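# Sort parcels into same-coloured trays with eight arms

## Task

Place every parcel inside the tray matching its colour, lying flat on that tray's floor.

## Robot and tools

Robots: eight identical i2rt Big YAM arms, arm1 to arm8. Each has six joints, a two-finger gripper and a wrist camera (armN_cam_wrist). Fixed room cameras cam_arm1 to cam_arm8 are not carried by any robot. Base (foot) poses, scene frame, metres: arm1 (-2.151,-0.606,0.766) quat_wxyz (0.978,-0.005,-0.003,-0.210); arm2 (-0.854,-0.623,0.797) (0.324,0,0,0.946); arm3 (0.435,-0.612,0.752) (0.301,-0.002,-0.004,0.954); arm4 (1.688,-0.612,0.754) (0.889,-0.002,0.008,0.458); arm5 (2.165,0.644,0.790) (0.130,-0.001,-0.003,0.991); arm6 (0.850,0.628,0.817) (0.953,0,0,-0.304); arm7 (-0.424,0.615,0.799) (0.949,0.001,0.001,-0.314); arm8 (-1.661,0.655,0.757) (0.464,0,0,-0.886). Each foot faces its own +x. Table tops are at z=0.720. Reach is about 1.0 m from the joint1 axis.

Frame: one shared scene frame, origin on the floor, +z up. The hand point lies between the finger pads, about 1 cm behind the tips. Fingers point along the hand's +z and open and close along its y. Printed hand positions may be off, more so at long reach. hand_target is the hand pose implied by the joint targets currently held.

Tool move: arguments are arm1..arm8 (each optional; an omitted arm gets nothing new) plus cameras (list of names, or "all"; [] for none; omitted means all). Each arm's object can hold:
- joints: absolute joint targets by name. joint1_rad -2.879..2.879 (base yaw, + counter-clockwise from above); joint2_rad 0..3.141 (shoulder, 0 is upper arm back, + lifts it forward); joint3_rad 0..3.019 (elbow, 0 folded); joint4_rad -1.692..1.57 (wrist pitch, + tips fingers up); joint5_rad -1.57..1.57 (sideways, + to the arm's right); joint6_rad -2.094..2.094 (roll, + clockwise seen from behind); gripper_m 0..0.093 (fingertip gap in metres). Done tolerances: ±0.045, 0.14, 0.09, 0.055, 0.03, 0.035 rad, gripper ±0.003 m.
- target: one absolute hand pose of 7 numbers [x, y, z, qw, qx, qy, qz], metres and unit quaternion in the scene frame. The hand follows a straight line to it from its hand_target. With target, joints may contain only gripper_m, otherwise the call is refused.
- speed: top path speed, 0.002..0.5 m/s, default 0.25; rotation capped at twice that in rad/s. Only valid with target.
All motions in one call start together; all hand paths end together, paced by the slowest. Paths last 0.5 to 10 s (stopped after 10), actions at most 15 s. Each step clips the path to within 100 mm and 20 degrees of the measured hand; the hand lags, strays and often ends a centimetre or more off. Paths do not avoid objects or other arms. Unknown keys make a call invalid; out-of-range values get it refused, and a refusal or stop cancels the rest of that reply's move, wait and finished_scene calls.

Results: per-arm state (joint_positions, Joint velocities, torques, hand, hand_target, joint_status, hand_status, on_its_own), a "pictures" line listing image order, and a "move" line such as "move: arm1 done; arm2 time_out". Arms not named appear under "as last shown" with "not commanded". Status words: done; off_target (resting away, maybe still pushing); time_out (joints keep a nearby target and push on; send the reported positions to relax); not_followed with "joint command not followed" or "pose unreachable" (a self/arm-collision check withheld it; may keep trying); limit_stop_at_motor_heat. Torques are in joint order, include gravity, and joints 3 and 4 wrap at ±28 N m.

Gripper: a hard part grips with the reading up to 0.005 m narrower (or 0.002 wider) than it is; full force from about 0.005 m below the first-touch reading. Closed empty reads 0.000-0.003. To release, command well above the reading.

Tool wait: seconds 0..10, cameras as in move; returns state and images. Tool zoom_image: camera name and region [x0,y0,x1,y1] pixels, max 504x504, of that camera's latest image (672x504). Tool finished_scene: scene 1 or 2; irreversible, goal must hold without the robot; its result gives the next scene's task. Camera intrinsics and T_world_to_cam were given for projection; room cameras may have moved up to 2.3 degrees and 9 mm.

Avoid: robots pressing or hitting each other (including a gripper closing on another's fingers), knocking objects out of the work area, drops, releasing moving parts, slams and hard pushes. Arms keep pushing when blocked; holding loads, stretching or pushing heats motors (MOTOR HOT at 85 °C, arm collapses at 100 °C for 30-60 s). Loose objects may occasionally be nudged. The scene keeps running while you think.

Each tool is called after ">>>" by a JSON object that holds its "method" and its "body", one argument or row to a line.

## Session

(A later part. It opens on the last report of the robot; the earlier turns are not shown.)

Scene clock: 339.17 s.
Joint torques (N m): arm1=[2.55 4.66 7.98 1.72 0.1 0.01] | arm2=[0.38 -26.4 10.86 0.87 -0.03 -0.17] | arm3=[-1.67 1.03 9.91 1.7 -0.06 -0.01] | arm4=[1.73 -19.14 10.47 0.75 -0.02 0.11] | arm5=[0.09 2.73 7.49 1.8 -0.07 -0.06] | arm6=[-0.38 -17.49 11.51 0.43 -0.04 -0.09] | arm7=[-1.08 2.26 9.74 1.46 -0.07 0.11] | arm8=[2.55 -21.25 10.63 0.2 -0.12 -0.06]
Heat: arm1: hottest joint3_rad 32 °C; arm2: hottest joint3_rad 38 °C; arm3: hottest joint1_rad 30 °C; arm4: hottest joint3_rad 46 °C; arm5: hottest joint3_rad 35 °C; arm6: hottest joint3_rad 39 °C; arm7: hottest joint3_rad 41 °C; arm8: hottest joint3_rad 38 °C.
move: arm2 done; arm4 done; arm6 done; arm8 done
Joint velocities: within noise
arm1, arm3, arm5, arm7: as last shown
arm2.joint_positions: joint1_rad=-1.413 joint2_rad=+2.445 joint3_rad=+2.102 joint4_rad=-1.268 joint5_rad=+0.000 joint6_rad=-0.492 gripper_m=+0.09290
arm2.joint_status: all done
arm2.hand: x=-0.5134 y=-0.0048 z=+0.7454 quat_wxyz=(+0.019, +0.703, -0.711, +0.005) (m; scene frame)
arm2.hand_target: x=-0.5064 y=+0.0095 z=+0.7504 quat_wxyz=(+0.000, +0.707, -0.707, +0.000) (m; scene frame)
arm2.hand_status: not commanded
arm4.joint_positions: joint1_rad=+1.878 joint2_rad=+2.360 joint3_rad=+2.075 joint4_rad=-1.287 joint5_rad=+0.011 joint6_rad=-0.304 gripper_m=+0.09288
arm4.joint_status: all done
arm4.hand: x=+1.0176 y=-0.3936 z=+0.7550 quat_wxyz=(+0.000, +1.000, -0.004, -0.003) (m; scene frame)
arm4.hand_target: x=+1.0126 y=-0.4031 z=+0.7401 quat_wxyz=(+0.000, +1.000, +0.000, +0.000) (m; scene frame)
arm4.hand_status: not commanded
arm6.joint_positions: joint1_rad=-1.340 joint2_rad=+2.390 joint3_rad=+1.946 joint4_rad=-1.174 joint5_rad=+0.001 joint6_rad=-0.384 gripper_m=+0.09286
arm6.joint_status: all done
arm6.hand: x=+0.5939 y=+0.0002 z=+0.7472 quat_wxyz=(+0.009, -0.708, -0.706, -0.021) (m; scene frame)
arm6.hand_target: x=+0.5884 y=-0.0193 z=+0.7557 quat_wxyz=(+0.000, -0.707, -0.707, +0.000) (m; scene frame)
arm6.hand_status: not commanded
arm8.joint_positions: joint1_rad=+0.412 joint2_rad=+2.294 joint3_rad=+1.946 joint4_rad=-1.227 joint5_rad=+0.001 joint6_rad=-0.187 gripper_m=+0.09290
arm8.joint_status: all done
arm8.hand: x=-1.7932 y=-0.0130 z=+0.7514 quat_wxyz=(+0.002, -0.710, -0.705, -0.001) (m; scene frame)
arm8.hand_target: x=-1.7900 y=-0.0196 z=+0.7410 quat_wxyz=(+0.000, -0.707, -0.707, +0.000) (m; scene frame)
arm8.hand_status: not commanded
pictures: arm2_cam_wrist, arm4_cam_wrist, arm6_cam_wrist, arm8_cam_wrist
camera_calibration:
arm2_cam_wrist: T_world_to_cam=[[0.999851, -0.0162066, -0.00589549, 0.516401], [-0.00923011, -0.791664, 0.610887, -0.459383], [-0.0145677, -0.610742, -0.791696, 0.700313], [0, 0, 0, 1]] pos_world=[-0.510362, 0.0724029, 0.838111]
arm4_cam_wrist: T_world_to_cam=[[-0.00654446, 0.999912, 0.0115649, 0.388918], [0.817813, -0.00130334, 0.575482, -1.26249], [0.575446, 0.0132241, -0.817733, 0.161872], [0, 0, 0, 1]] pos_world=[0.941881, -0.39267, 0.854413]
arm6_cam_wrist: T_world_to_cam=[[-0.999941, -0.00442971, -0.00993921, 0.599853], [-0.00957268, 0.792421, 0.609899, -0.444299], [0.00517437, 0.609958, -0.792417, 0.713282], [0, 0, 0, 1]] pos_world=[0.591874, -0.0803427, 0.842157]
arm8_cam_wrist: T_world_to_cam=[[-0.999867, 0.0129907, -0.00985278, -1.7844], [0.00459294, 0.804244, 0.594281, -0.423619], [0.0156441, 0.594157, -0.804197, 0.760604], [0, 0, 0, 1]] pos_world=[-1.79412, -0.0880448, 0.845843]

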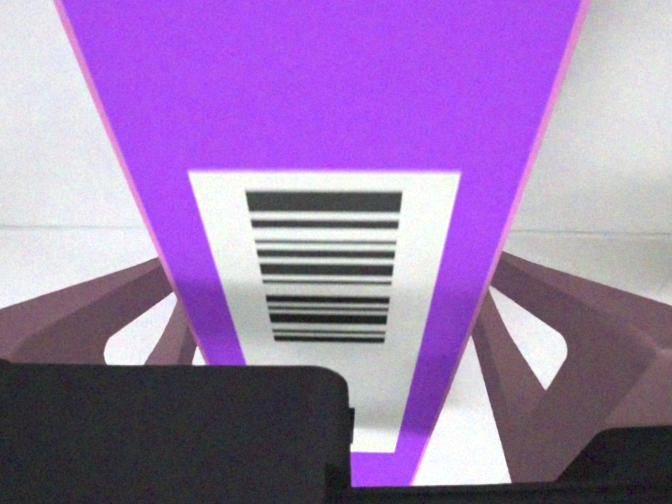

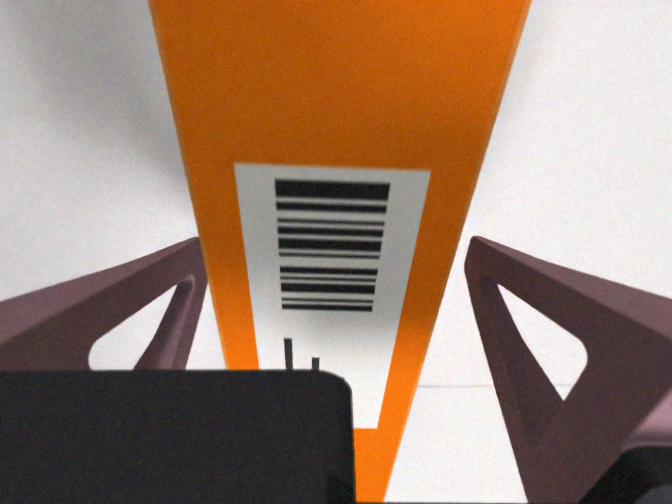

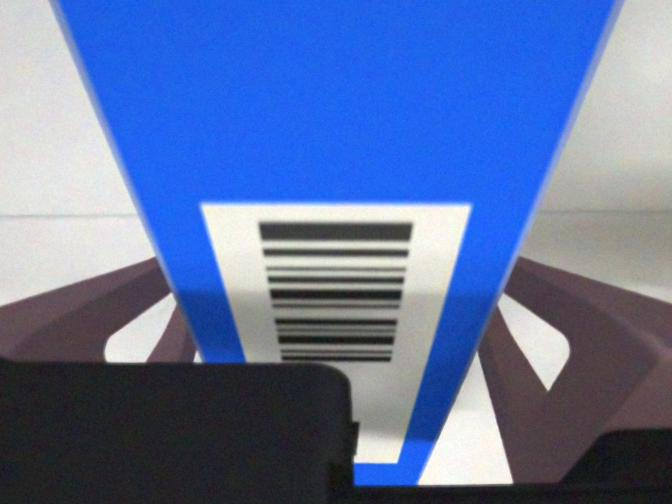

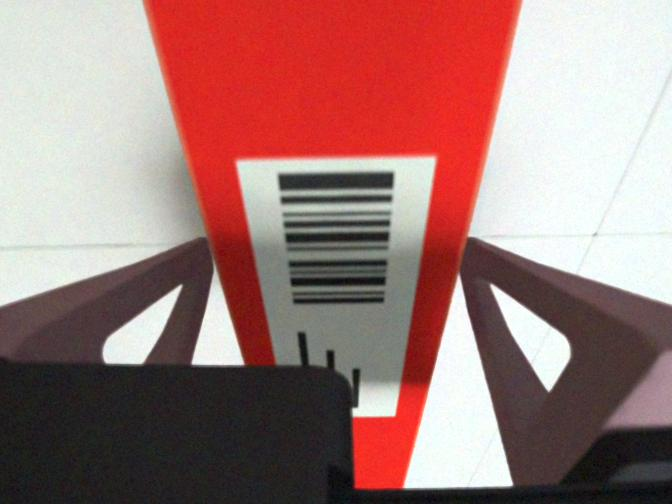

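>>> {"method": "move", "body": {
  "arm2": {"target":[-0.51,0.0,0.89,0,-0.7071,0.7071,0],"speed":0.25},
  "arm4": {"target":[1.017,-0.398,0.89,0,1,0,0],"speed":0.25},
  "arm6": {"target":[0.59,-0.01,0.89,0,0.7071,0.7071,0],"speed":0.25},
  "arm8": {"target":[-1.791,-0.016,0.89,0,0.7071,0.7071,0],"speed":0.25},
  "cameras": []
}}

>>> {"method": "move", "body": {
  "arm2": {"target":[-0.6665,-0.285,1.06,0,-0.7071,0.7071,0],"speed":0.35},
  "arm4": {"target":[1.33,-0.49,1.06,0,1,0,0],"speed":0.35},
  "arm6": {"target":[0.705,0.275,1.06,0,0.7071,0.7071,0],"speed":0.35},
  "arm8": {"target":[-1.735,0.283,1.06,0,0.7071,0.7071,0],"speed":0.35},
  "cameras": ["cam_arm1","cam_arm3","cam_arm7","cam_arm4"]
}}

Scene clock: 352.43 s.
Joint torques (N m): arm1=[2.32 4.66 7.99 1.7 0.09 0.01] | arm2=[0.21 -25.47 11.74 0.08 -0.03 -0.18] | arm3=[-1.79 0.91 9.92 1.7 -0.06 -0.01] | arm4=[1.2 -18.84 15.27 -0.28 -0.02 0.06] | arm5=[-0.5 3.02 7.47 1.83 -0.08 -0.02] | arm6=[-0.56 -18.73 12.33 -0.25 -0.03 -0.11] | arm7=[-1.14 2.49 9.78 1.4 -0.07 0.11] | arm8=[2.2 -21.83 14.01 -0.65 -0.12 -0.07]
Heat: arm1: hottest joint3_rad 32 °C; arm2: hottest joint2_rad 39 °C; arm3: hottest joint1_rad 30 °C; arm4: hottest joint3_rad 46 °C; arm5: hottest joint3_rad 35 °C; arm6: hottest joint3_rad 39 °C; arm7: hottest joint3_rad 41 °C; arm8: hottest joint2_rad 38 °C.
move: arm2 off_target; arm4 off_target; arm6 off_target; arm8 off_target
Joint velocities: within noise
arm1, arm3, arm5, arm7: as last shown
arm2.joint_positions: joint1_rad=-1.413 joint2_rad=+2.304 joint3_rad=+2.215 joint4_rad=-1.500 joint5_rad=+0.000 joint6_rad=-0.492 gripper_m=+0.09292
arm2.joint_status: not commanded
arm2.hand: x=-0.5153 y=-0.0085 z=+0.8844 quat_wxyz=(+0.008, +0.703, -0.711, +0.002) (m; scene frame)
arm2.hand_target: x=-0.5103 y=-0.0004 z=+0.8902 quat_wxyz=(-0.001, +0.707, -0.707, +0.000) (m; scene frame)
arm2.hand_status: off_target (0.011 m and 1.2 deg from the pose sent, 0.145 m and 2.3 deg at the start)
arm4.joint_positions: joint1_rad=+1.878 joint2_rad=+2.273 joint3_rad=+2.255 joint4_rad=-1.587 joint5_rad=+0.011 joint6_rad=-0.304 gripper_m=+0.09290
arm4.joint_status: not commanded
arm4.hand: x=+1.0314 y=-0.3963 z=+0.8824 quat_wxyz=(+0.005, +1.000, -0.003, +0.012) (m; scene frame)
arm4.hand_target: x=+1.0178 y=-0.3983 z=+0.8900 quat_wxyz=(+0.000, +1.000, +0.000, -0.001) (m; scene frame)
arm4.hand_status: off_target (0.016 m and 1.5 deg from the pose sent, 0.135 m and 0.6 deg at the start; pose on its path clipped on 5 of 47 steps)
arm6.joint_positions: joint1_rad=-1.340 joint2_rad=+2.253 joint3_rad=+2.025 joint4_rad=-1.390 joint5_rad=+0.001 joint6_rad=-0.384 gripper_m=+0.09288
arm6.joint_status: not commanded
arm6.hand: x=+0.5958 y=+0.0046 z=+0.8667 quat_wxyz=(+0.010, -0.708, -0.706, -0.022) (m; scene frame)
arm6.hand_target: x=+0.5905 y=-0.0090 z=+0.8902 quat_wxyz=(+0.000, -0.707, -0.707, +0.000) (m; scene frame)
arm6.hand_status: off_target (0.028 m and 2.7 deg from the pose sent, 0.143 m and 2.7 deg at the start; pose on its path clipped on 6 of 47 steps)
arm8.joint_positions: joint1_rad=+0.412 joint2_rad=+2.194 joint3_rad=+2.115 joint4_rad=-1.517 joint5_rad=+0.001 joint6_rad=-0.187 gripper_m=+0.09292
arm8.joint_status: not commanded
arm8.hand: x=-1.7915 y=-0.0045 z=+0.8807 quat_wxyz=(+0.007, -0.710, -0.704, -0.010) (m; scene frame)
arm8.hand_target: x=-1.7909 y=-0.0154 z=+0.8901 quat_wxyz=(+0.000, -0.707, -0.707, +0.000) (m; scene frame)
arm8.hand_status: off_target (0.015 m and 1.4 deg from the pose sent, 0.139 m and 0.5 deg at the start; pose on its path clipped on 5 of 47 steps)
pictures: none
No camera images: "cameras" was empty.

Scene clock: 354.40 s.
Joint torques (N m): arm1=[2.55 4.72 7.92 1.77 0.12 0] | arm2=[0.09 -11.22 8.01 0.18 -0.04 -0.19] | arm3=[-1.79 0.91 9.91 1.72 -0.06 -0.01] | arm4=[0.21 -7.82 9.66 -0.16 -0.02 -0.01] | arm5=[-0.21 3.25 7.43 1.95 -0.1 -0.07] | arm6=[-0.79 -8 8.59 -0.17 -0.03 -0.14] | arm7=[-1.08 2.26 9.81 1.47 -0.08 0.11] | arm8=[1.79 -9.29 9.18 -0.54 -0.13 -0.11]
Heat: arm1: hottest joint3_rad 32 °C; arm2: hottest joint2_rad 39 °C; arm3: hottest joint1_rad 30 °C; arm4: hottest joint3_rad 46 °C; arm5: hottest joint3_rad 35 °C; arm6: hottest joint3_rad 39 °C; arm7: hottest joint3_rad 41 °C; arm8: hottest joint2_rad 38 °C.
move: arm2 done; arm4 done; arm6 done; arm8 done
Joint velocities: within noise
arm1, arm3, arm5, arm7: as last shown
arm2.joint_positions: joint1_rad=-1.413 joint2_rad=+1.343 joint3_rad=+1.335 joint4_rad=-1.544 joint5_rad=+0.000 joint6_rad=-0.492 gripper_m=+0.09292
arm2.joint_status: not commanded
arm2.hand: x=-0.6660 y=-0.2825 z=+1.0636 quat_wxyz=(-0.009, +0.703, -0.711, -0.003) (m; scene frame)
arm2.hand_target: x=-0.6666 y=-0.2850 z=+1.0601 quat_wxyz=(+0.000, +0.707, -0.707, +0.000) (m; scene frame)
arm2.hand_status: done (0.004 m and 1.3 deg from the pose sent, 0.361 m and 1.2 deg at the start)
arm4.joint_positions: joint1_rad=+1.878 joint2_rad=+1.336 joint3_rad=+1.439 joint4_rad=-1.659 joint5_rad=+0.011 joint6_rad=-0.304 gripper_m=+0.09290
arm4.joint_status: not commanded
arm4.hand: x=+1.3270 y=-0.4889 z=+1.0649 quat_wxyz=(-0.002, +1.000, -0.004, -0.011) (m; scene frame)
arm4.hand_target: x=+1.3299 y=-0.4900 z=+1.0601 quat_wxyz=(+0.000, +1.000, +0.000, +0.000) (m; scene frame)
arm4.hand_status: done (0.006 m and 1.4 deg from the pose sent, 0.360 m and 1.5 deg at the start)
arm6.joint_positions: joint1_rad=-1.340 joint2_rad=+1.346 joint3_rad=+1.269 joint4_rad=-1.493 joint5_rad=+0.001 joint6_rad=-0.384 gripper_m=+0.09288
arm6.joint_status: not commanded
arm6.hand: x=+0.7048 y=+0.2724 z=+1.0564 quat_wxyz=(+0.000, -0.708, -0.706, +0.000) (m; scene frame)
arm6.hand_target: x=+0.7050 y=+0.2749 z=+1.0600 quat_wxyz=(+0.000, -0.707, -0.707, +0.000) (m; scene frame)
arm6.hand_status: done (0.004 m and 0.2 deg from the pose sent, 0.350 m and 2.7 deg at the start)
arm8.joint_positions: joint1_rad=+0.412 joint2_rad=+1.332 joint3_rad=+1.428 joint4_rad=-1.650 joint5_rad=+0.001 joint6_rad=-0.187 gripper_m=+0.09292
arm8.joint_status: not commanded
arm8.hand: x=-1.7356 y=+0.2801 z=+1.0630 quat_wxyz=(-0.004, -0.710, -0.705, +0.008) (m; scene frame)
arm8.hand_target: x=-1.7350 y=+0.2830 z=+1.0599 quat_wxyz=(+0.000, -0.707, -0.707, +0.000) (m; scene frame)
arm8.hand_status: done (0.004 m and 1.1 deg from the pose sent, 0.343 m and 1.4 deg at the start)
pictures: cam_arm1, cam_arm3, cam_arm4, cam_arm7

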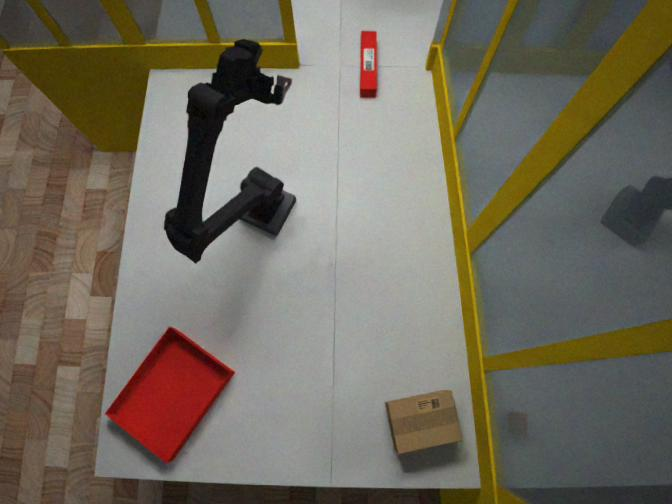

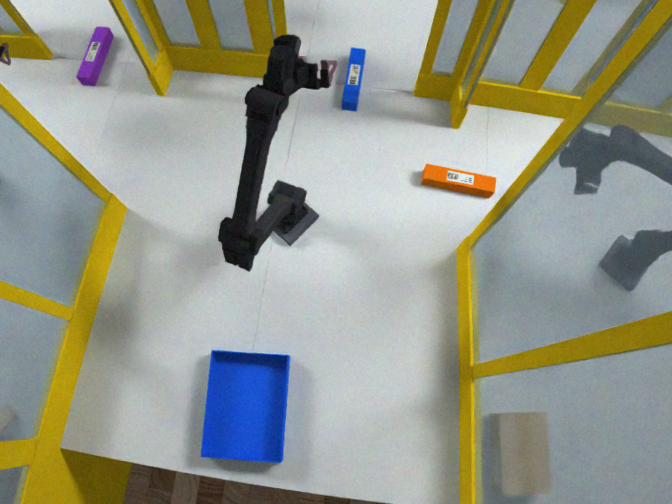

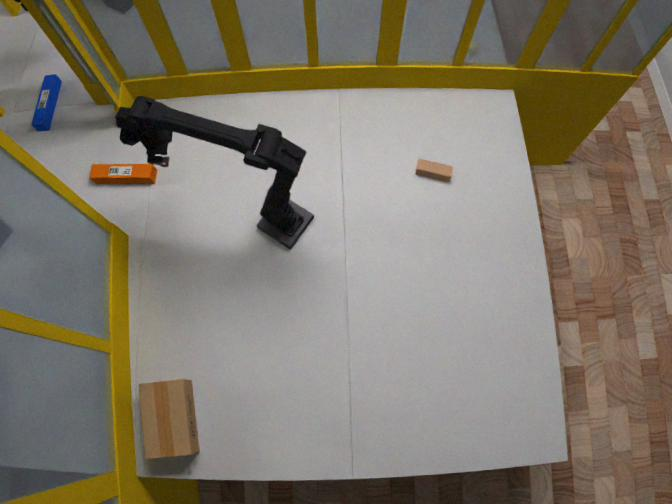

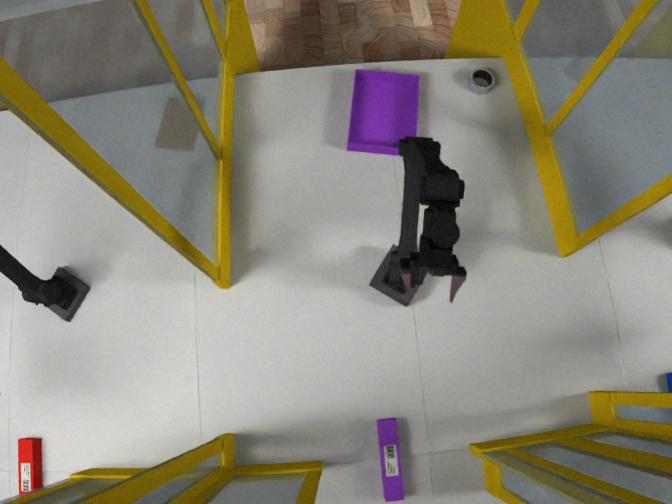

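>>> {"method": "move", "body": {
  "arm1": {"target":[-1.789,-0.005,0.87,0,-0.7071,0.7071,0],"speed":0.35},
  "arm3": {"target":[0.597,0.01,0.87,0,-0.7071,0.7071,0],"speed":0.35},
  "arm7": {"target":[-0.513,-0.014,0.87,0,0.7071,0.7071,0],"speed":0.35},
  "cameras": ["arm1_cam_wrist","arm3_cam_wrist","arm7_cam_wrist"]
}}

Scene clock: 370.73 s.
Joint torques (N m): arm1=[2.14 -19.14 12.34 -0.16 0.14 -0.07] | arm2=[0.09 -11.22 7.99 0.18 -0.04 -0.19] | arm3=[-1.67 -22.89 13.71 -0.31 -0.29 -0.08] | arm4=[0.26 -7.82 9.66 -0.16 -0.02 -0.01] | arm5=[0.09 3.08 7.43 1.81 -0.07 -0.05] | arm6=[-0.79 -7.88 8.59 -0.14 -0.03 -0.14] | arm7=[0.32 -16.38 14.37 -0.36 0.07 0.04] | arm8=[1.73 -9.35 9.16 -0.51 -0.13 -0.11]
Heat: arm1: hottest joint3_rad 33 °C; arm2: hottest joint3_rad 38 °C; arm3: hottest joint1_rad 30 °C; arm4: hottest joint3_rad 43 °C; arm5: hottest joint3_rad 35 °C; arm6: hottest joint3_rad 38 °C; arm7: hottest joint3_rad 41 °C; arm8: hottest joint2_rad 37 °C.
move: arm1 off_target; arm3 off_target; arm7 off_target
Joint velocities: within noise
arm1.joint_positions: joint1_rad=+1.439 joint2_rad=+2.242 joint3_rad=+2.159 joint4_rad=-1.493 joint5_rad=-0.011 joint6_rad=-0.537 gripper_m=+0.09398
arm1.joint_status: not commanded
arm1.hand: x=-1.7888 y=-0.0181 z=+0.8687 quat_wxyz=(+0.006, +0.700, -0.714, +0.000) (m; scene frame)
arm1.hand_target: x=-1.7895 y=-0.0055 z=+0.8700 quat_wxyz=(-0.001, +0.707, -0.707, +0.000) (m; scene frame)
arm1.hand_status: off_target (0.013 m and 1.3 deg from the pose sent, 0.689 m and 60.2 deg at the start)
arm2, arm4, arm5, arm6, arm8: as last shown
arm3.joint_positions: joint1_rad=-1.201 joint2_rad=+2.090 joint3_rad=+1.855 joint4_rad=-1.390 joint5_rad=+0.001 joint6_rad=-0.253 gripper_m=+0.09397
arm3.joint_status: not commanded
arm3.hand: x=+0.5849 y=-0.0037 z=+0.8473 quat_wxyz=(+0.019, +0.711, -0.703, +0.014) (m; scene frame)
arm3.hand_target: x=+0.5967 y=+0.0088 z=+0.8702 quat_wxyz=(+0.000, +0.707, -0.707, +0.000) (m; scene frame)
arm3.hand_status: off_target (0.029 m and 2.8 deg from the pose sent, 0.627 m and 68.0 deg at the start)
arm6.hand: x=+0.7049 y=+0.2724 z=+1.0564 quat_wxyz=(+0.001, -0.708, -0.706, +0.000) (m; scene frame)
arm7.joint_positions: joint1_rad=-1.081 joint2_rad=+2.075 joint3_rad=+1.738 joint4_rad=-1.268 joint5_rad=-0.004 joint6_rad=-0.132 gripper_m=+0.09397
arm7.joint_status: not commanded
arm7.hand: x=-0.5155 y=+0.0052 z=+0.8551 quat_wxyz=(+0.010, -0.713, -0.701, -0.016) (m; scene frame)
arm7.hand_target: x=-0.5128 y=-0.0130 z=+0.8703 quat_wxyz=(+0.000, -0.707, -0.707, +0.000) (m; scene frame)
arm7.hand_status: off_target (0.024 m and 2.3 deg from the pose sent, 0.654 m and 57.5 deg at the start)
pictures: arm1_cam_wrist, arm3_cam_wrist, arm7_cam_wrist
camera_calibration:
arm1_cam_wrist: T_world_to_cam=[[0.999308, -0.034936, -0.0127377, 1.79903], [-0.0210369, -0.813593, 0.581054, -0.552296], [-0.030663, -0.580385, -0.813765, 0.768156], [0, 0, 0, 1]] pos_world=[-1.78585, 0.0593329, 0.968928]
arm3_cam_wrist: T_world_to_cam=[[0.999971, 0.0071845, 0.00243887, -0.588074], [0.00412931, -0.785019, 0.619458, -0.524319], [0.00636506, -0.61943, -0.785026, 0.783172], [0, 0, 0, 1]] pos_world=[0.585237, 0.0777449, 0.941038]
arm7_cam_wrist: T_world_to_cam=[[-0.999985, 0.00233276, 0.00488915, -0.522876], [0.00479767, 0.800478, 0.599343, -0.507814], [-0.00251553, 0.599357, -0.800478, 0.801329], [0, 0, 0, 1]] pos_world=[-0.518416, -0.0725689, 0.948357]

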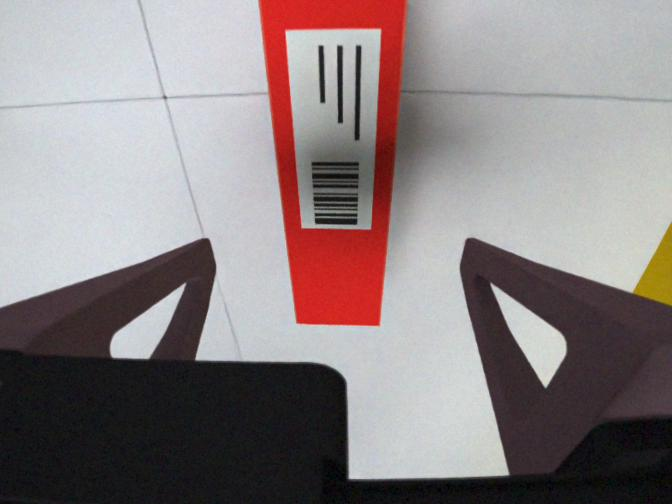

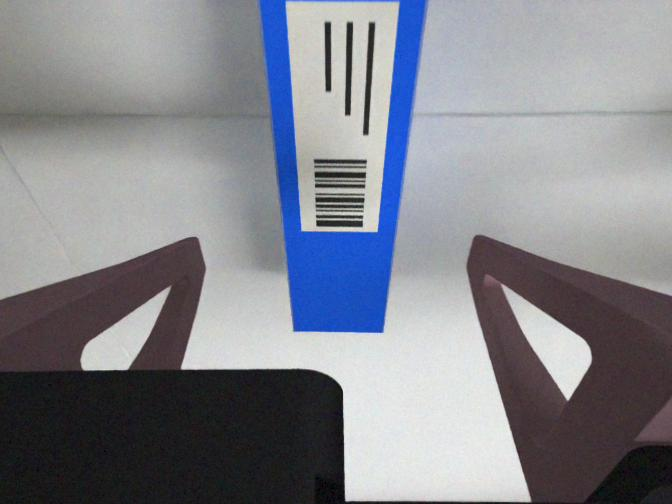

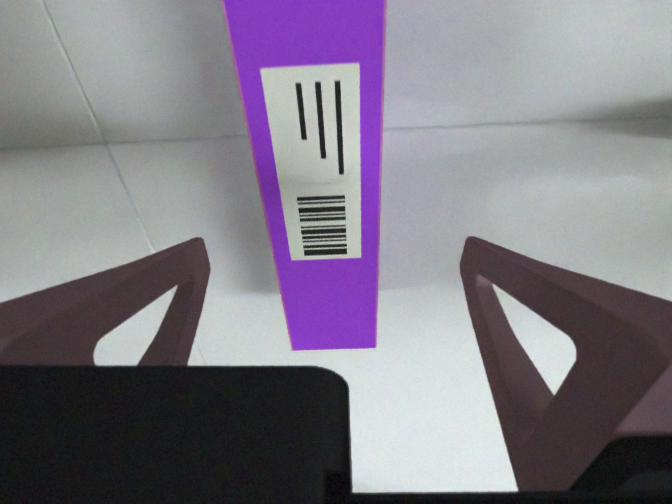

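>>> {"method": "move", "body": {
  "arm1": {"target":[-1.791,0.008,0.747,0,-0.7009,0.7133,0],"speed":0.2},
  "arm3": {"target":[0.6,0.025,0.764,0,-0.7071,0.7071,0],"speed":0.2},
  "arm7": {"target":[-0.503,-0.01,0.758,0,0.6852,0.7284,0],"speed":0.2},
  "cameras": ["arm1_cam_wrist","arm3_cam_wrist","arm7_cam_wrist"]
}}

Scene clock: 397.17 s.
Joint torques (N m): arm1=[2.14 -21.77 9.2 0.62 0.11 0.07] | arm2=[0.09 -11.22 7.99 0.18 -0.04 -0.19] | arm3=[-1.61 -23.94 9.46 0.57 -0.28 -0.06] | arm4=[0.21 -7.88 9.68 -0.16 -0.02 -0.01] | arm5=[0.15 3.02 7.53 1.8 -0.11 -0.03] | arm6=[-0.79 -7.94 8.61 -0.17 -0.03 -0.14] | arm7=[0.38 -17.2 8.47 0.44 0.06 0] | arm8=[1.9 -9.41 9.16 -0.55 -0.14 -0.1]
Heat: arm1: hottest joint3_rad 39 °C; arm2: hottest joint3_rad 38 °C; arm3: hottest joint3_rad 35 °C; arm4: hottest joint3_rad 42 °C; arm5: hottest joint3_rad 35 °C; arm6: hottest joint3_rad 36 °C; arm7: hottest joint3_rad 46 °C; arm8: hottest joint2_rad 35 °C.
move: arm1 done; arm3 off_target; arm7 done
Joint velocities: within noise
arm1.joint_positions: joint1_rad=+1.452 joint2_rad=+2.374 joint3_rad=+2.084 joint4_rad=-1.286 joint5_rad=-0.010 joint6_rad=-0.522 gripper_m=+0.09398
arm1.joint_status: not commanded
arm1.hand: x=-1.7879 y=-0.0010 z=+0.7500 quat_wxyz=(+0.007, +0.700, -0.714, +0.001) (m; scene frame)
arm1.hand_target: x=-1.7911 y=+0.0078 z=+0.7471 quat_wxyz=(+0.000, +0.701, -0.713, +0.000) (m; scene frame)
arm1.hand_status: done (0.010 m and 0.8 deg from the pose sent, 0.124 m and 0.7 deg at the start)
arm2, arm4, arm6, arm8: as last shown
arm3.joint_positions: joint1_rad=-1.201 joint2_rad=+2.219 joint3_rad=+1.832 joint4_rad=-1.219 joint5_rad=+0.000 joint6_rad=-0.253 gripper_m=+0.09397
arm3.joint_status: not commanded
arm3.hand: x=+0.5908 y=+0.0189 z=+0.7577 quat_wxyz=(+0.011, +0.711, -0.703, +0.009) (m; scene frame)
arm3.hand_target: x=+0.6000 y=+0.0248 z=+0.7642 quat_wxyz=(+0.000, +0.707, -0.707, +0.000) (m; scene frame)
arm3.hand_status: off_target (0.013 m and 1.8 deg from the pose sent, 0.089 m and 2.8 deg at the start)
arm5.joint_positions: joint1_rad=+0.632 joint2_rad=+0.625 joint3_rad=+1.427 joint4_rad=-1.371 joint5_rad=+0.119 joint6_rad=-0.097 gripper_m=+0.09397
arm5.joint_status: not commanded
arm5.hand: x=+1.9442 y=+0.5783 z=+1.3387 quat_wxyz=(+0.011, +0.860, +0.177, -0.479) (m; scene frame)
arm5.hand_target: x=+1.9468 y=+0.5776 z=+1.3512 quat_wxyz=(+0.015, +0.852, +0.177, -0.492) (m; scene frame)
arm5.hand_status: not commanded
arm7.joint_positions: joint1_rad=-1.066 joint2_rad=+2.192 joint3_rad=+1.674 joint4_rad=-1.056 joint5_rad=-0.004 joint6_rad=-0.178 gripper_m=+0.09397
arm7.joint_status: not commanded
arm7.hand: x=-0.5079 y=-0.0078 z=+0.7616 quat_wxyz=(+0.000, -0.692, -0.722, -0.003) (m; scene frame)
arm7.hand_target: x=-0.5030 y=-0.0100 z=+0.7582 quat_wxyz=(+0.000, -0.685, -0.728, +0.000) (m; scene frame)
arm7.hand_status: done (0.006 m and 1.1 deg from the pose sent, 0.099 m and 5.0 deg at the start)
pictures: arm1_cam_wrist, arm3_cam_wrist, arm7_cam_wrist
camera_calibration:
arm1_cam_wrist: T_world_to_cam=[[0.999267, -0.0361066, -0.0126892, 1.7971], [-0.0219417, -0.812148, 0.583039, -0.472577], [-0.031357, -0.582334, -0.812345, 0.679258], [0, 0, 0, 1]] pos_world=[-1.78485, 0.0766398, 0.850127]
arm3_cam_wrist: T_world_to_cam=[[0.999952, 0.0070735, 0.00677307, -0.597184], [0.0015374, -0.796408, 0.604758, -0.43819], [0.00967188, -0.604719, -0.79638, 0.733076], [0, 0, 0, 1]] pos_world=[0.590739, 0.0985515, 0.852851]
arm7_cam_wrist: T_world_to_cam=[[-0.998223, -0.0588191, 0.0095981, -0.517923], [-0.0426443, 0.817452, 0.574415, -0.446303], [-0.0416326, 0.572985, -0.818508, 0.727999], [0, 0, 0, 1]] pos_world=[-0.505727, -0.0827648, 0.857207]

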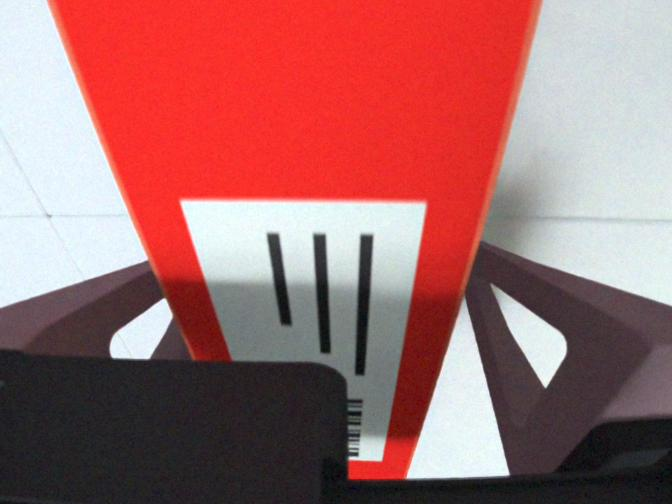

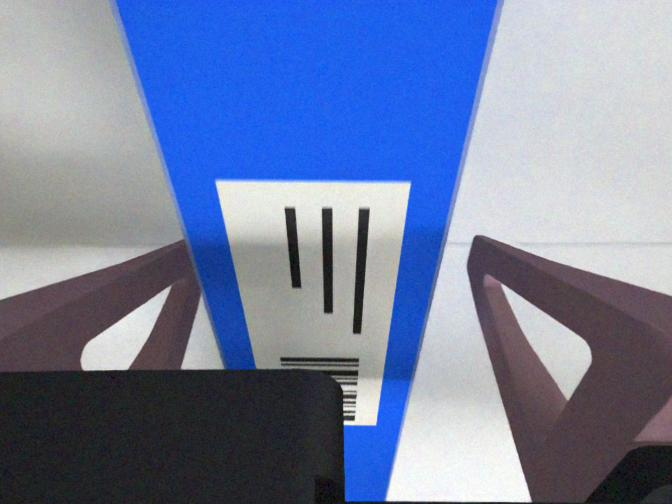

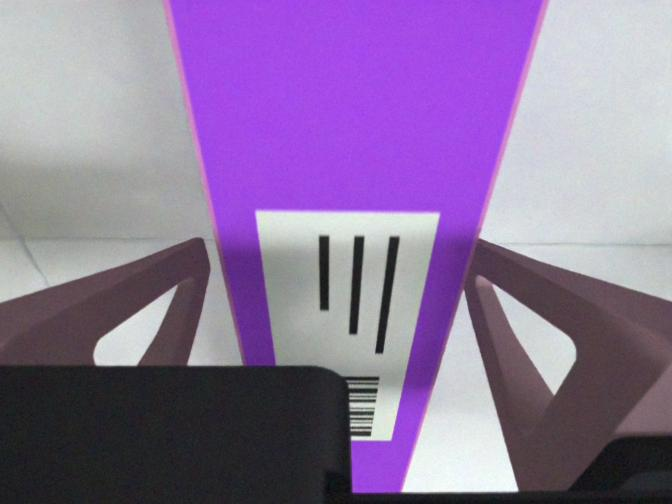

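>>> {"method": "move", "body": {
  "arm1": {"joints":{"gripper_m":0.055}},
  "arm3": {"target":[0.595,0.025,0.750,0,-0.7071,0.7071,0],"speed":0.15},
  "arm7": {"target":[-0.503,-0.01,0.744,0,0.6852,0.7284,0],"speed":0.15},
  "cameras": []
}}

>>> {"method": "move", "body": {
  "arm3": {"joints":{"gripper_m":0.055}},
  "arm7": {"joints":{"gripper_m":0.055}},
  "cameras": ["cam_arm5"]
}}

Scene clock: 408.10 s.
Joint torques (N m): arm1=[2.08 -21.77 9.11 0.69 0.08 0.06] | arm2=[0.15 -11.16 7.99 0.18 -0.04 -0.19] | arm3=[-1.08 -23.12 8.51 0.61 -0.28 0.02] | arm4=[0.26 -7.82 9.68 -0.16 -0.02 -0.01] | arm5=[-0.21 3.14 7.35 1.81 -0.1 -0.05] | arm6=[-0.79 -8 8.61 -0.16 -0.03 -0.14] | arm7=[0.5 -16.32 7.87 0.54 0.06 0.02] | arm8=[2.02 -9.35 9.18 -0.47 -0.12 -0.11]
Heat: arm1: hottest joint3_rad 37 °C; arm2: hottest joint3_rad 37 °C; arm3: hottest joint2_rad 33 °C; arm4: hottest joint3_rad 41 °C; arm5: hottest joint3_rad 36 °C; arm6: hottest joint3_rad 36 °C; arm7: hottest joint3_rad 44 °C; arm8: hottest joint2_rad 34 °C.
move: arm1 off_target; arm3 done; arm7 off_target
Joint velocities: within noise
arm1.joint_positions: joint1_rad=+1.452 joint2_rad=+2.374 joint3_rad=+2.084 joint4_rad=-1.286 joint5_rad=-0.010 joint6_rad=-0.522 gripper_m=+0.05984
arm1.joint_status: gripper_m off_target (ended at +0.05986, target +0.05500)
arm1.hand: x=-1.7879 y=-0.0010 z=+0.7500 quat_wxyz=(+0.007, +0.700, -0.714, +0.001) (m; scene frame)
arm1.hand_target: x=-1.7911 y=+0.0078 z=+0.7471 quat_wxyz=(+0.000, +0.701, -0.713, +0.000) (m; scene frame)
arm1.hand_status: not commanded
arm2, arm4, arm5, arm6, arm8: as last shown
arm3.joint_positions: joint1_rad=-1.201 joint2_rad=+2.219 joint3_rad=+1.824 joint4_rad=-1.189 joint5_rad=+0.000 joint6_rad=-0.253 gripper_m=+0.09397
arm3.joint_status: not commanded
arm3.hand: x=+0.5918 y=+0.0231 z=+0.7549 quat_wxyz=(+0.002, +0.711, -0.703, +0.003) (m; scene frame)
arm3.hand_target: x=+0.5949 y=+0.0250 z=+0.7501 quat_wxyz=(+0.000, +0.707, -0.707, +0.000) (m; scene frame)
arm3.hand_status: done (0.006 m and 0.8 deg from the pose sent, 0.011 m and 1.8 deg at the start)
arm7.joint_positions: joint1_rad=-1.066 joint2_rad=+2.195 joint3_rad=+1.674 joint4_rad=-1.030 joint5_rad=-0.004 joint6_rad=-0.178 gripper_m=+0.09397
arm7.joint_status: not commanded
arm7.hand: x=-0.5086 y=-0.0134 z=+0.7593 quat_wxyz=(-0.006, -0.691, -0.722, +0.006) (m; scene frame)
arm7.hand_target: x=-0.5031 y=-0.0097 z=+0.7442 quat_wxyz=(+0.000, -0.685, -0.728, +0.000) (m; scene frame)
arm7.hand_status: off_target (0.017 m and 1.4 deg from the pose sent, 0.018 m and 1.1 deg at the start)
pictures: none
No camera images: "cameras" was empty.

Scene clock: 408.73 s.
Joint torques (N m): arm1=[2.14 -21.54 9.09 0.72 0.09 0.06] | arm2=[0.09 -11.22 7.99 0.18 -0.04 -0.19] | arm3=[-1.08 -23.12 8.51 0.59 -0.25 0.02] | arm4=[0.26 -7.88 9.66 -0.16 -0.02 -0.01] | arm5=[-0.38 3.31 7.49 1.83 -0.11 -0.06] | arm6=[-0.79 -7.94 8.59 -0.14 -0.03 -0.14] | arm7=[0.44 -16.21 7.87 0.58 0.05 0.04] | arm8=[1.73 -9.35 9.17 -0.54 -0.14 -0.1]
Heat: arm1: hottest joint3_rad 37 °C; arm2: hottest joint3_rad 37 °C; arm3: hottest joint2_rad 33 °C; arm4: hottest joint3_rad 41 °C; arm5: hottest joint3_rad 36 °C; arm6: hottest joint3_rad 36 °C; arm7: hottest joint3_rad 44 °C; arm8: hottest joint2_rad 34 °C.
move: arm3 off_target; arm7 off_target
Joint velocities: within noise
arm1, arm2, arm4, arm5, arm6, arm8: as last shown
arm3.joint_positions: joint1_rad=-1.201 joint2_rad=+2.219 joint3_rad=+1.824 joint4_rad=-1.189 joint5_rad=-0.001 joint6_rad=-0.253 gripper_m=+0.05889
arm3.joint_status: gripper_m off_target (ended at +0.05892, target +0.05500)
arm3.hand: x=+0.5917 y=+0.0231 z=+0.7549 quat_wxyz=(+0.002, +0.711, -0.703, +0.003) (m; scene frame)
arm3.hand_target: x=+0.5949 y=+0.0249 z=+0.7501 quat_wxyz=(+0.000, +0.707, -0.707, +0.000) (m; scene frame)
arm3.hand_status: not commanded
arm7.joint_positions: joint1_rad=-1.066 joint2_rad=+2.195 joint3_rad=+1.674 joint4_rad=-1.030 joint5_rad=-0.004 joint6_rad=-0.179 gripper_m=+0.06070
arm7.joint_status: gripper_m off_target (ended at +0.06073, target +0.05500)
arm7.hand: x=-0.5086 y=-0.0134 z=+0.7593 quat_wxyz=(-0.006, -0.691, -0.723, +0.006) (m; scene frame)
arm7.hand_target: x=-0.5030 y=-0.0097 z=+0.7442 quat_wxyz=(+0.000, -0.685, -0.728, +0.000) (m; scene frame)
arm7.hand_status: not commanded
pictures: cam_arm5

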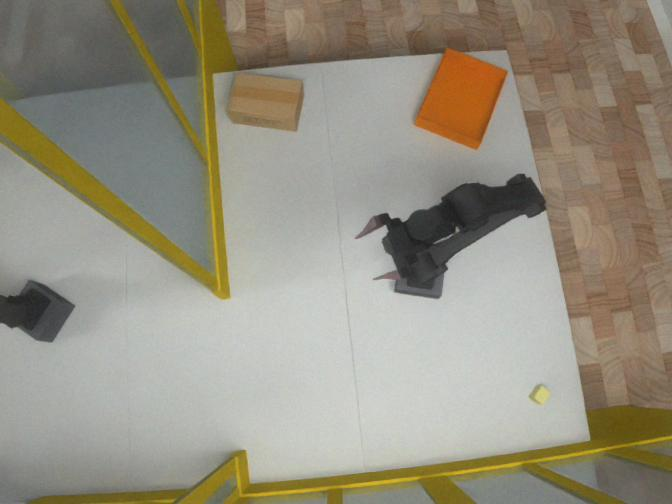

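>>> {"method": "move", "body": {
  "arm1": {"target":[-1.967,-0.297,1.06,0,-0.7009,0.7133,0],"speed":0.35},
  "arm3": {"target":[0.523,-0.263,1.06,0,-0.7071,0.7071,0],"speed":0.35},
  "arm7": {"target":[-0.474,0.259,1.06,0,0.6852,0.7284,0],"speed":0.35},
  "cameras": ["cam_arm1","cam_arm3","cam_arm7"]
}}

>>> {"method": "move", "body": {
  "arm1": {"joints":{"joint1_rad":-1.531,"joint6_rad":0.227}},
  "arm3": {"joints":{"joint1_rad":2.112,"joint6_rad":-0.148}},
  "arm7": {"joints":{"joint1_rad":2.145,"joint6_rad":0.138}},
  "cameras": ["cam_arm1","cam_arm3","cam_arm7"]
}}

Scene clock: 482.53 s.
Joint torques (N m): arm1=[0.85 -6.83 8.02 -0.12 0.11 -0.08] | arm2=[0.15 -11.16 7.99 0.18 -0.04 -0.19] | arm3=[-1.26 -10.7 11.62 -0.24 -0.25 -0.02] | arm4=[0.26 -7.82 9.66 -0.16 -0.02 -0.01] | arm5=[-0.32 3.19 7.32 1.81 -0.11 -0.03] | arm6=[-0.79 -8 8.61 -0.16 -0.03 -0.14] | arm7=[-0.85 -7.24 10.48 -0.18 0.03 0.03] | arm8=[1.55 -9.47 9.14 -0.54 -0.15 -0.09]
Heat: arm1: hottest joint2_rad 39 °C; arm2: hottest joint3_rad 37 °C; arm3: hottest joint2_rad 35 °C; arm4: hottest joint3_rad 40 °C; arm5: hottest joint3_rad 36 °C; arm6: hottest joint3_rad 35 °C; arm7: hottest joint3_rad 37 °C; arm8: hottest joint2_rad 33 °C.
move: arm1 done; arm3 off_target; arm7 done
Joint velocities: within noise
arm1.joint_positions: joint1_rad=+1.452 joint2_rad=+1.262 joint3_rad=+1.359 joint4_rad=-1.630 joint5_rad=-0.010 joint6_rad=-0.522 gripper_m=+0.05984
arm1.joint_status: not commanded
arm1.hand: x=-1.9670 y=-0.2933 z=+1.0663 quat_wxyz=(-0.014, +0.700, -0.714, -0.004) (m; scene frame)
arm1.hand_target: x=-1.9670 y=-0.2970 z=+1.0601 quat_wxyz=(+0.000, +0.701, -0.713, +0.000) (m; scene frame)
arm1.hand_status: done (0.007 m and 1.7 deg from the pose sent, 0.465 m and 0.8 deg at the start)
arm2, arm4, arm5, arm6, arm8: as last shown
arm3.joint_positions: joint1_rad=-1.201 joint2_rad=+1.293 joint3_rad=+1.367 joint4_rad=-1.666 joint5_rad=-0.001 joint6_rad=-0.253 gripper_m=+0.05886
arm3.joint_status: not commanded
arm3.hand: x=+0.5196 y=-0.2649 z=+1.0499 quat_wxyz=(+0.006, +0.711, -0.703, +0.005) (m; scene frame)
arm3.hand_target: x=+0.5229 y=-0.2631 z=+1.0599 quat_wxyz=(+0.000, +0.707, -0.707, +0.000) (m; scene frame)
arm3.hand_status: off_target (0.011 m and 1.1 deg from the pose sent, 0.424 m and 0.8 deg at the start)
arm7.joint_positions: joint1_rad=-1.066 joint2_rad=+1.271 joint3_rad=+1.256 joint4_rad=-1.544 joint5_rad=-0.004 joint6_rad=-0.193 gripper_m=+0.06070
arm7.joint_status: not commanded
arm7.hand: x=-0.4717 y=+0.2578 z=+1.0589 quat_wxyz=(-0.003, -0.686, -0.727, +0.003) (m; scene frame)
arm7.hand_target: x=-0.4740 y=+0.2590 z=+1.0600 quat_wxyz=(+0.000, -0.685, -0.728, +0.000) (m; scene frame)
arm7.hand_status: done (0.003 m and 0.5 deg from the pose sent, 0.407 m and 1.4 deg at the start)
pictures: cam_arm1, cam_arm3, cam_arm7

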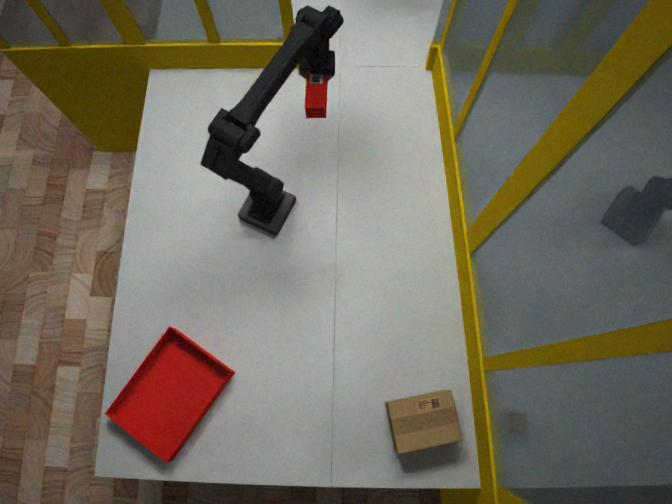

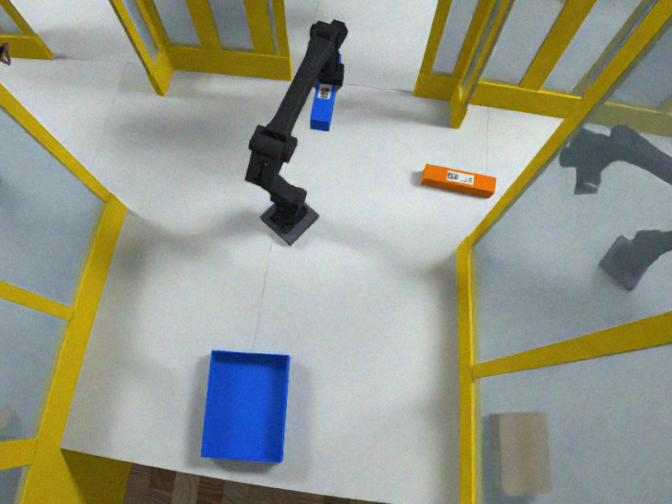

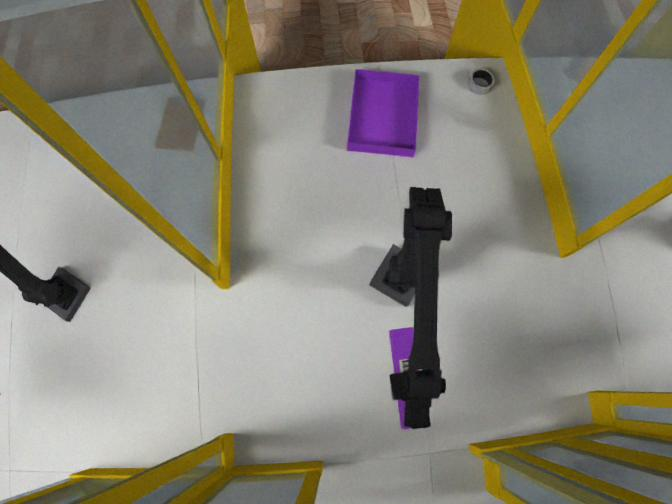

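Scene clock: 485.10 s.
Joint torques (N m): arm1=[0.79 -8.29 8.02 -0.16 0.09 0.04] | arm2=[0.09 -11.22 8.01 0.18 -0.04 -0.19] | arm3=[0.32 -13.33 11.37 -0.34 -0.16 0.11] | arm4=[0.26 -7.82 9.66 -0.16 -0.02 -0.01] | arm5=[-0.5 2.96 7.47 1.84 -0.07 -0.07] | arm6=[-0.85 -7.94 8.58 -0.17 -0.04 -0.13] | arm7=[0.26 -9.11 10.48 -0.31 -0.02 0.19] | arm8=[1.9 -9.11 9.18 -0.5 -0.14 -0.09]
Heat: arm1: hottest joint2_rad 38 °C; arm2: hottest joint3_rad 37 °C; arm3: hottest joint2_rad 35 °C; arm4: hottest joint3_rad 40 °C; arm5: hottest joint3_rad 36 °C; arm6: hottest joint3_rad 35 °C; arm7: hottest joint3_rad 38 °C; arm8: hottest joint2_rad 33 °C.
move: arm1 done; arm3 done; arm7 done
Joint velocities: within noise
arm1.joint_positions: joint1_rad=-1.521 joint2_rad=+1.279 joint3_rad=+1.359 joint4_rad=-1.630 joint5_rad=-0.009 joint6_rad=+0.220 gripper_m=+0.05995
arm1.joint_status: all done
arm1.hand: x=-2.2843 y=-0.9419 z=+1.0662 quat_wxyz=(-0.015, -0.883, -0.469, +0.006) (m; scene frame)
arm1.hand_target: x=-2.2854 y=-0.9352 z=+1.0656 quat_wxyz=(-0.011, -0.887, -0.462, +0.001) (m; scene frame)
arm1.hand_status: not commanded
arm2, arm4, arm5, arm6, arm8: as last shown
arm3.joint_positions: joint1_rad=+2.101 joint2_rad=+1.320 joint3_rad=+1.367 joint4_rad=-1.667 joint5_rad=-0.003 joint6_rad=-0.163 gripper_m=+0.05886
arm3.joint_status: all done
arm3.hand: x=+0.4047 y=-0.9754 z=+1.0361 quat_wxyz=(-0.014, +0.677, +0.735, +0.024) (m; scene frame)
arm3.hand_target: x=+0.4087 y=-0.9743 z=+1.0551 quat_wxyz=(+0.000, +0.679, +0.734, +0.008) (m; scene frame)
arm3.hand_status: not commanded
arm7.joint_positions: joint1_rad=+2.139 joint2_rad=+1.289 joint3_rad=+1.256 joint4_rad=-1.544 joint5_rad=-0.002 joint6_rad=+0.130 gripper_m=+0.06076
arm7.joint_status: all done
arm7.hand: x=-0.3976 y=+0.9750 z=+1.0549 quat_wxyz=(+0.002, +0.632, -0.775, +0.000) (m; scene frame)
arm7.hand_target: x=-0.3998 y=+0.9720 z=+1.0619 quat_wxyz=(-0.001, +0.632, -0.775, -0.003) (m; scene frame)
arm7.hand_status: not commanded
pictures: cam_arm1, cam_arm3, cam_arm7

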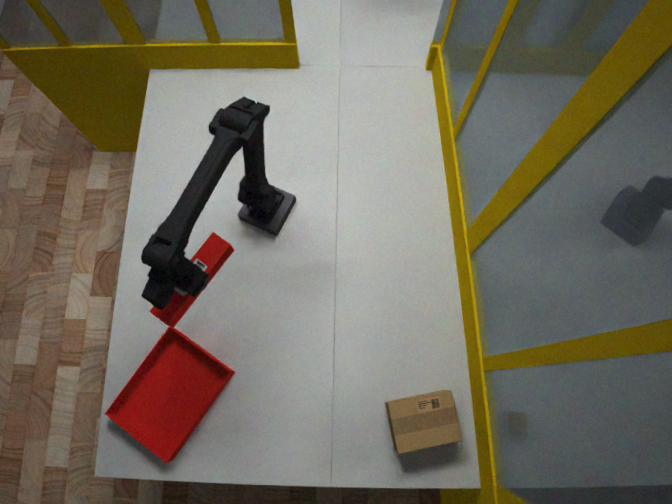

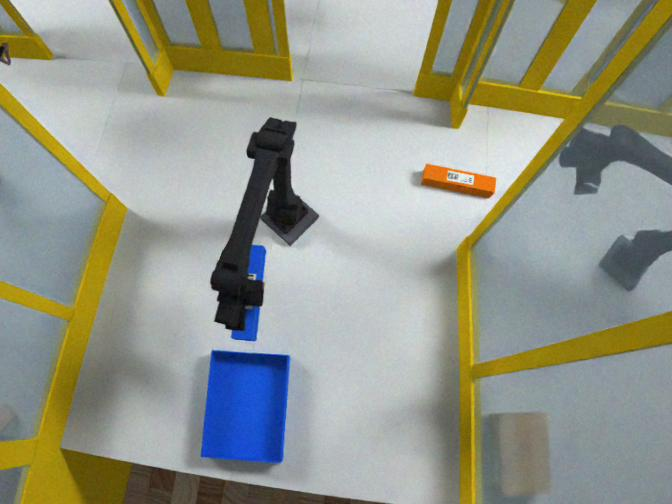

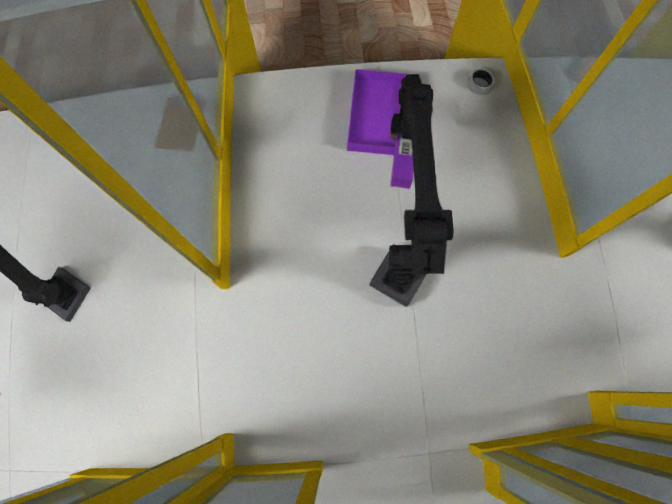

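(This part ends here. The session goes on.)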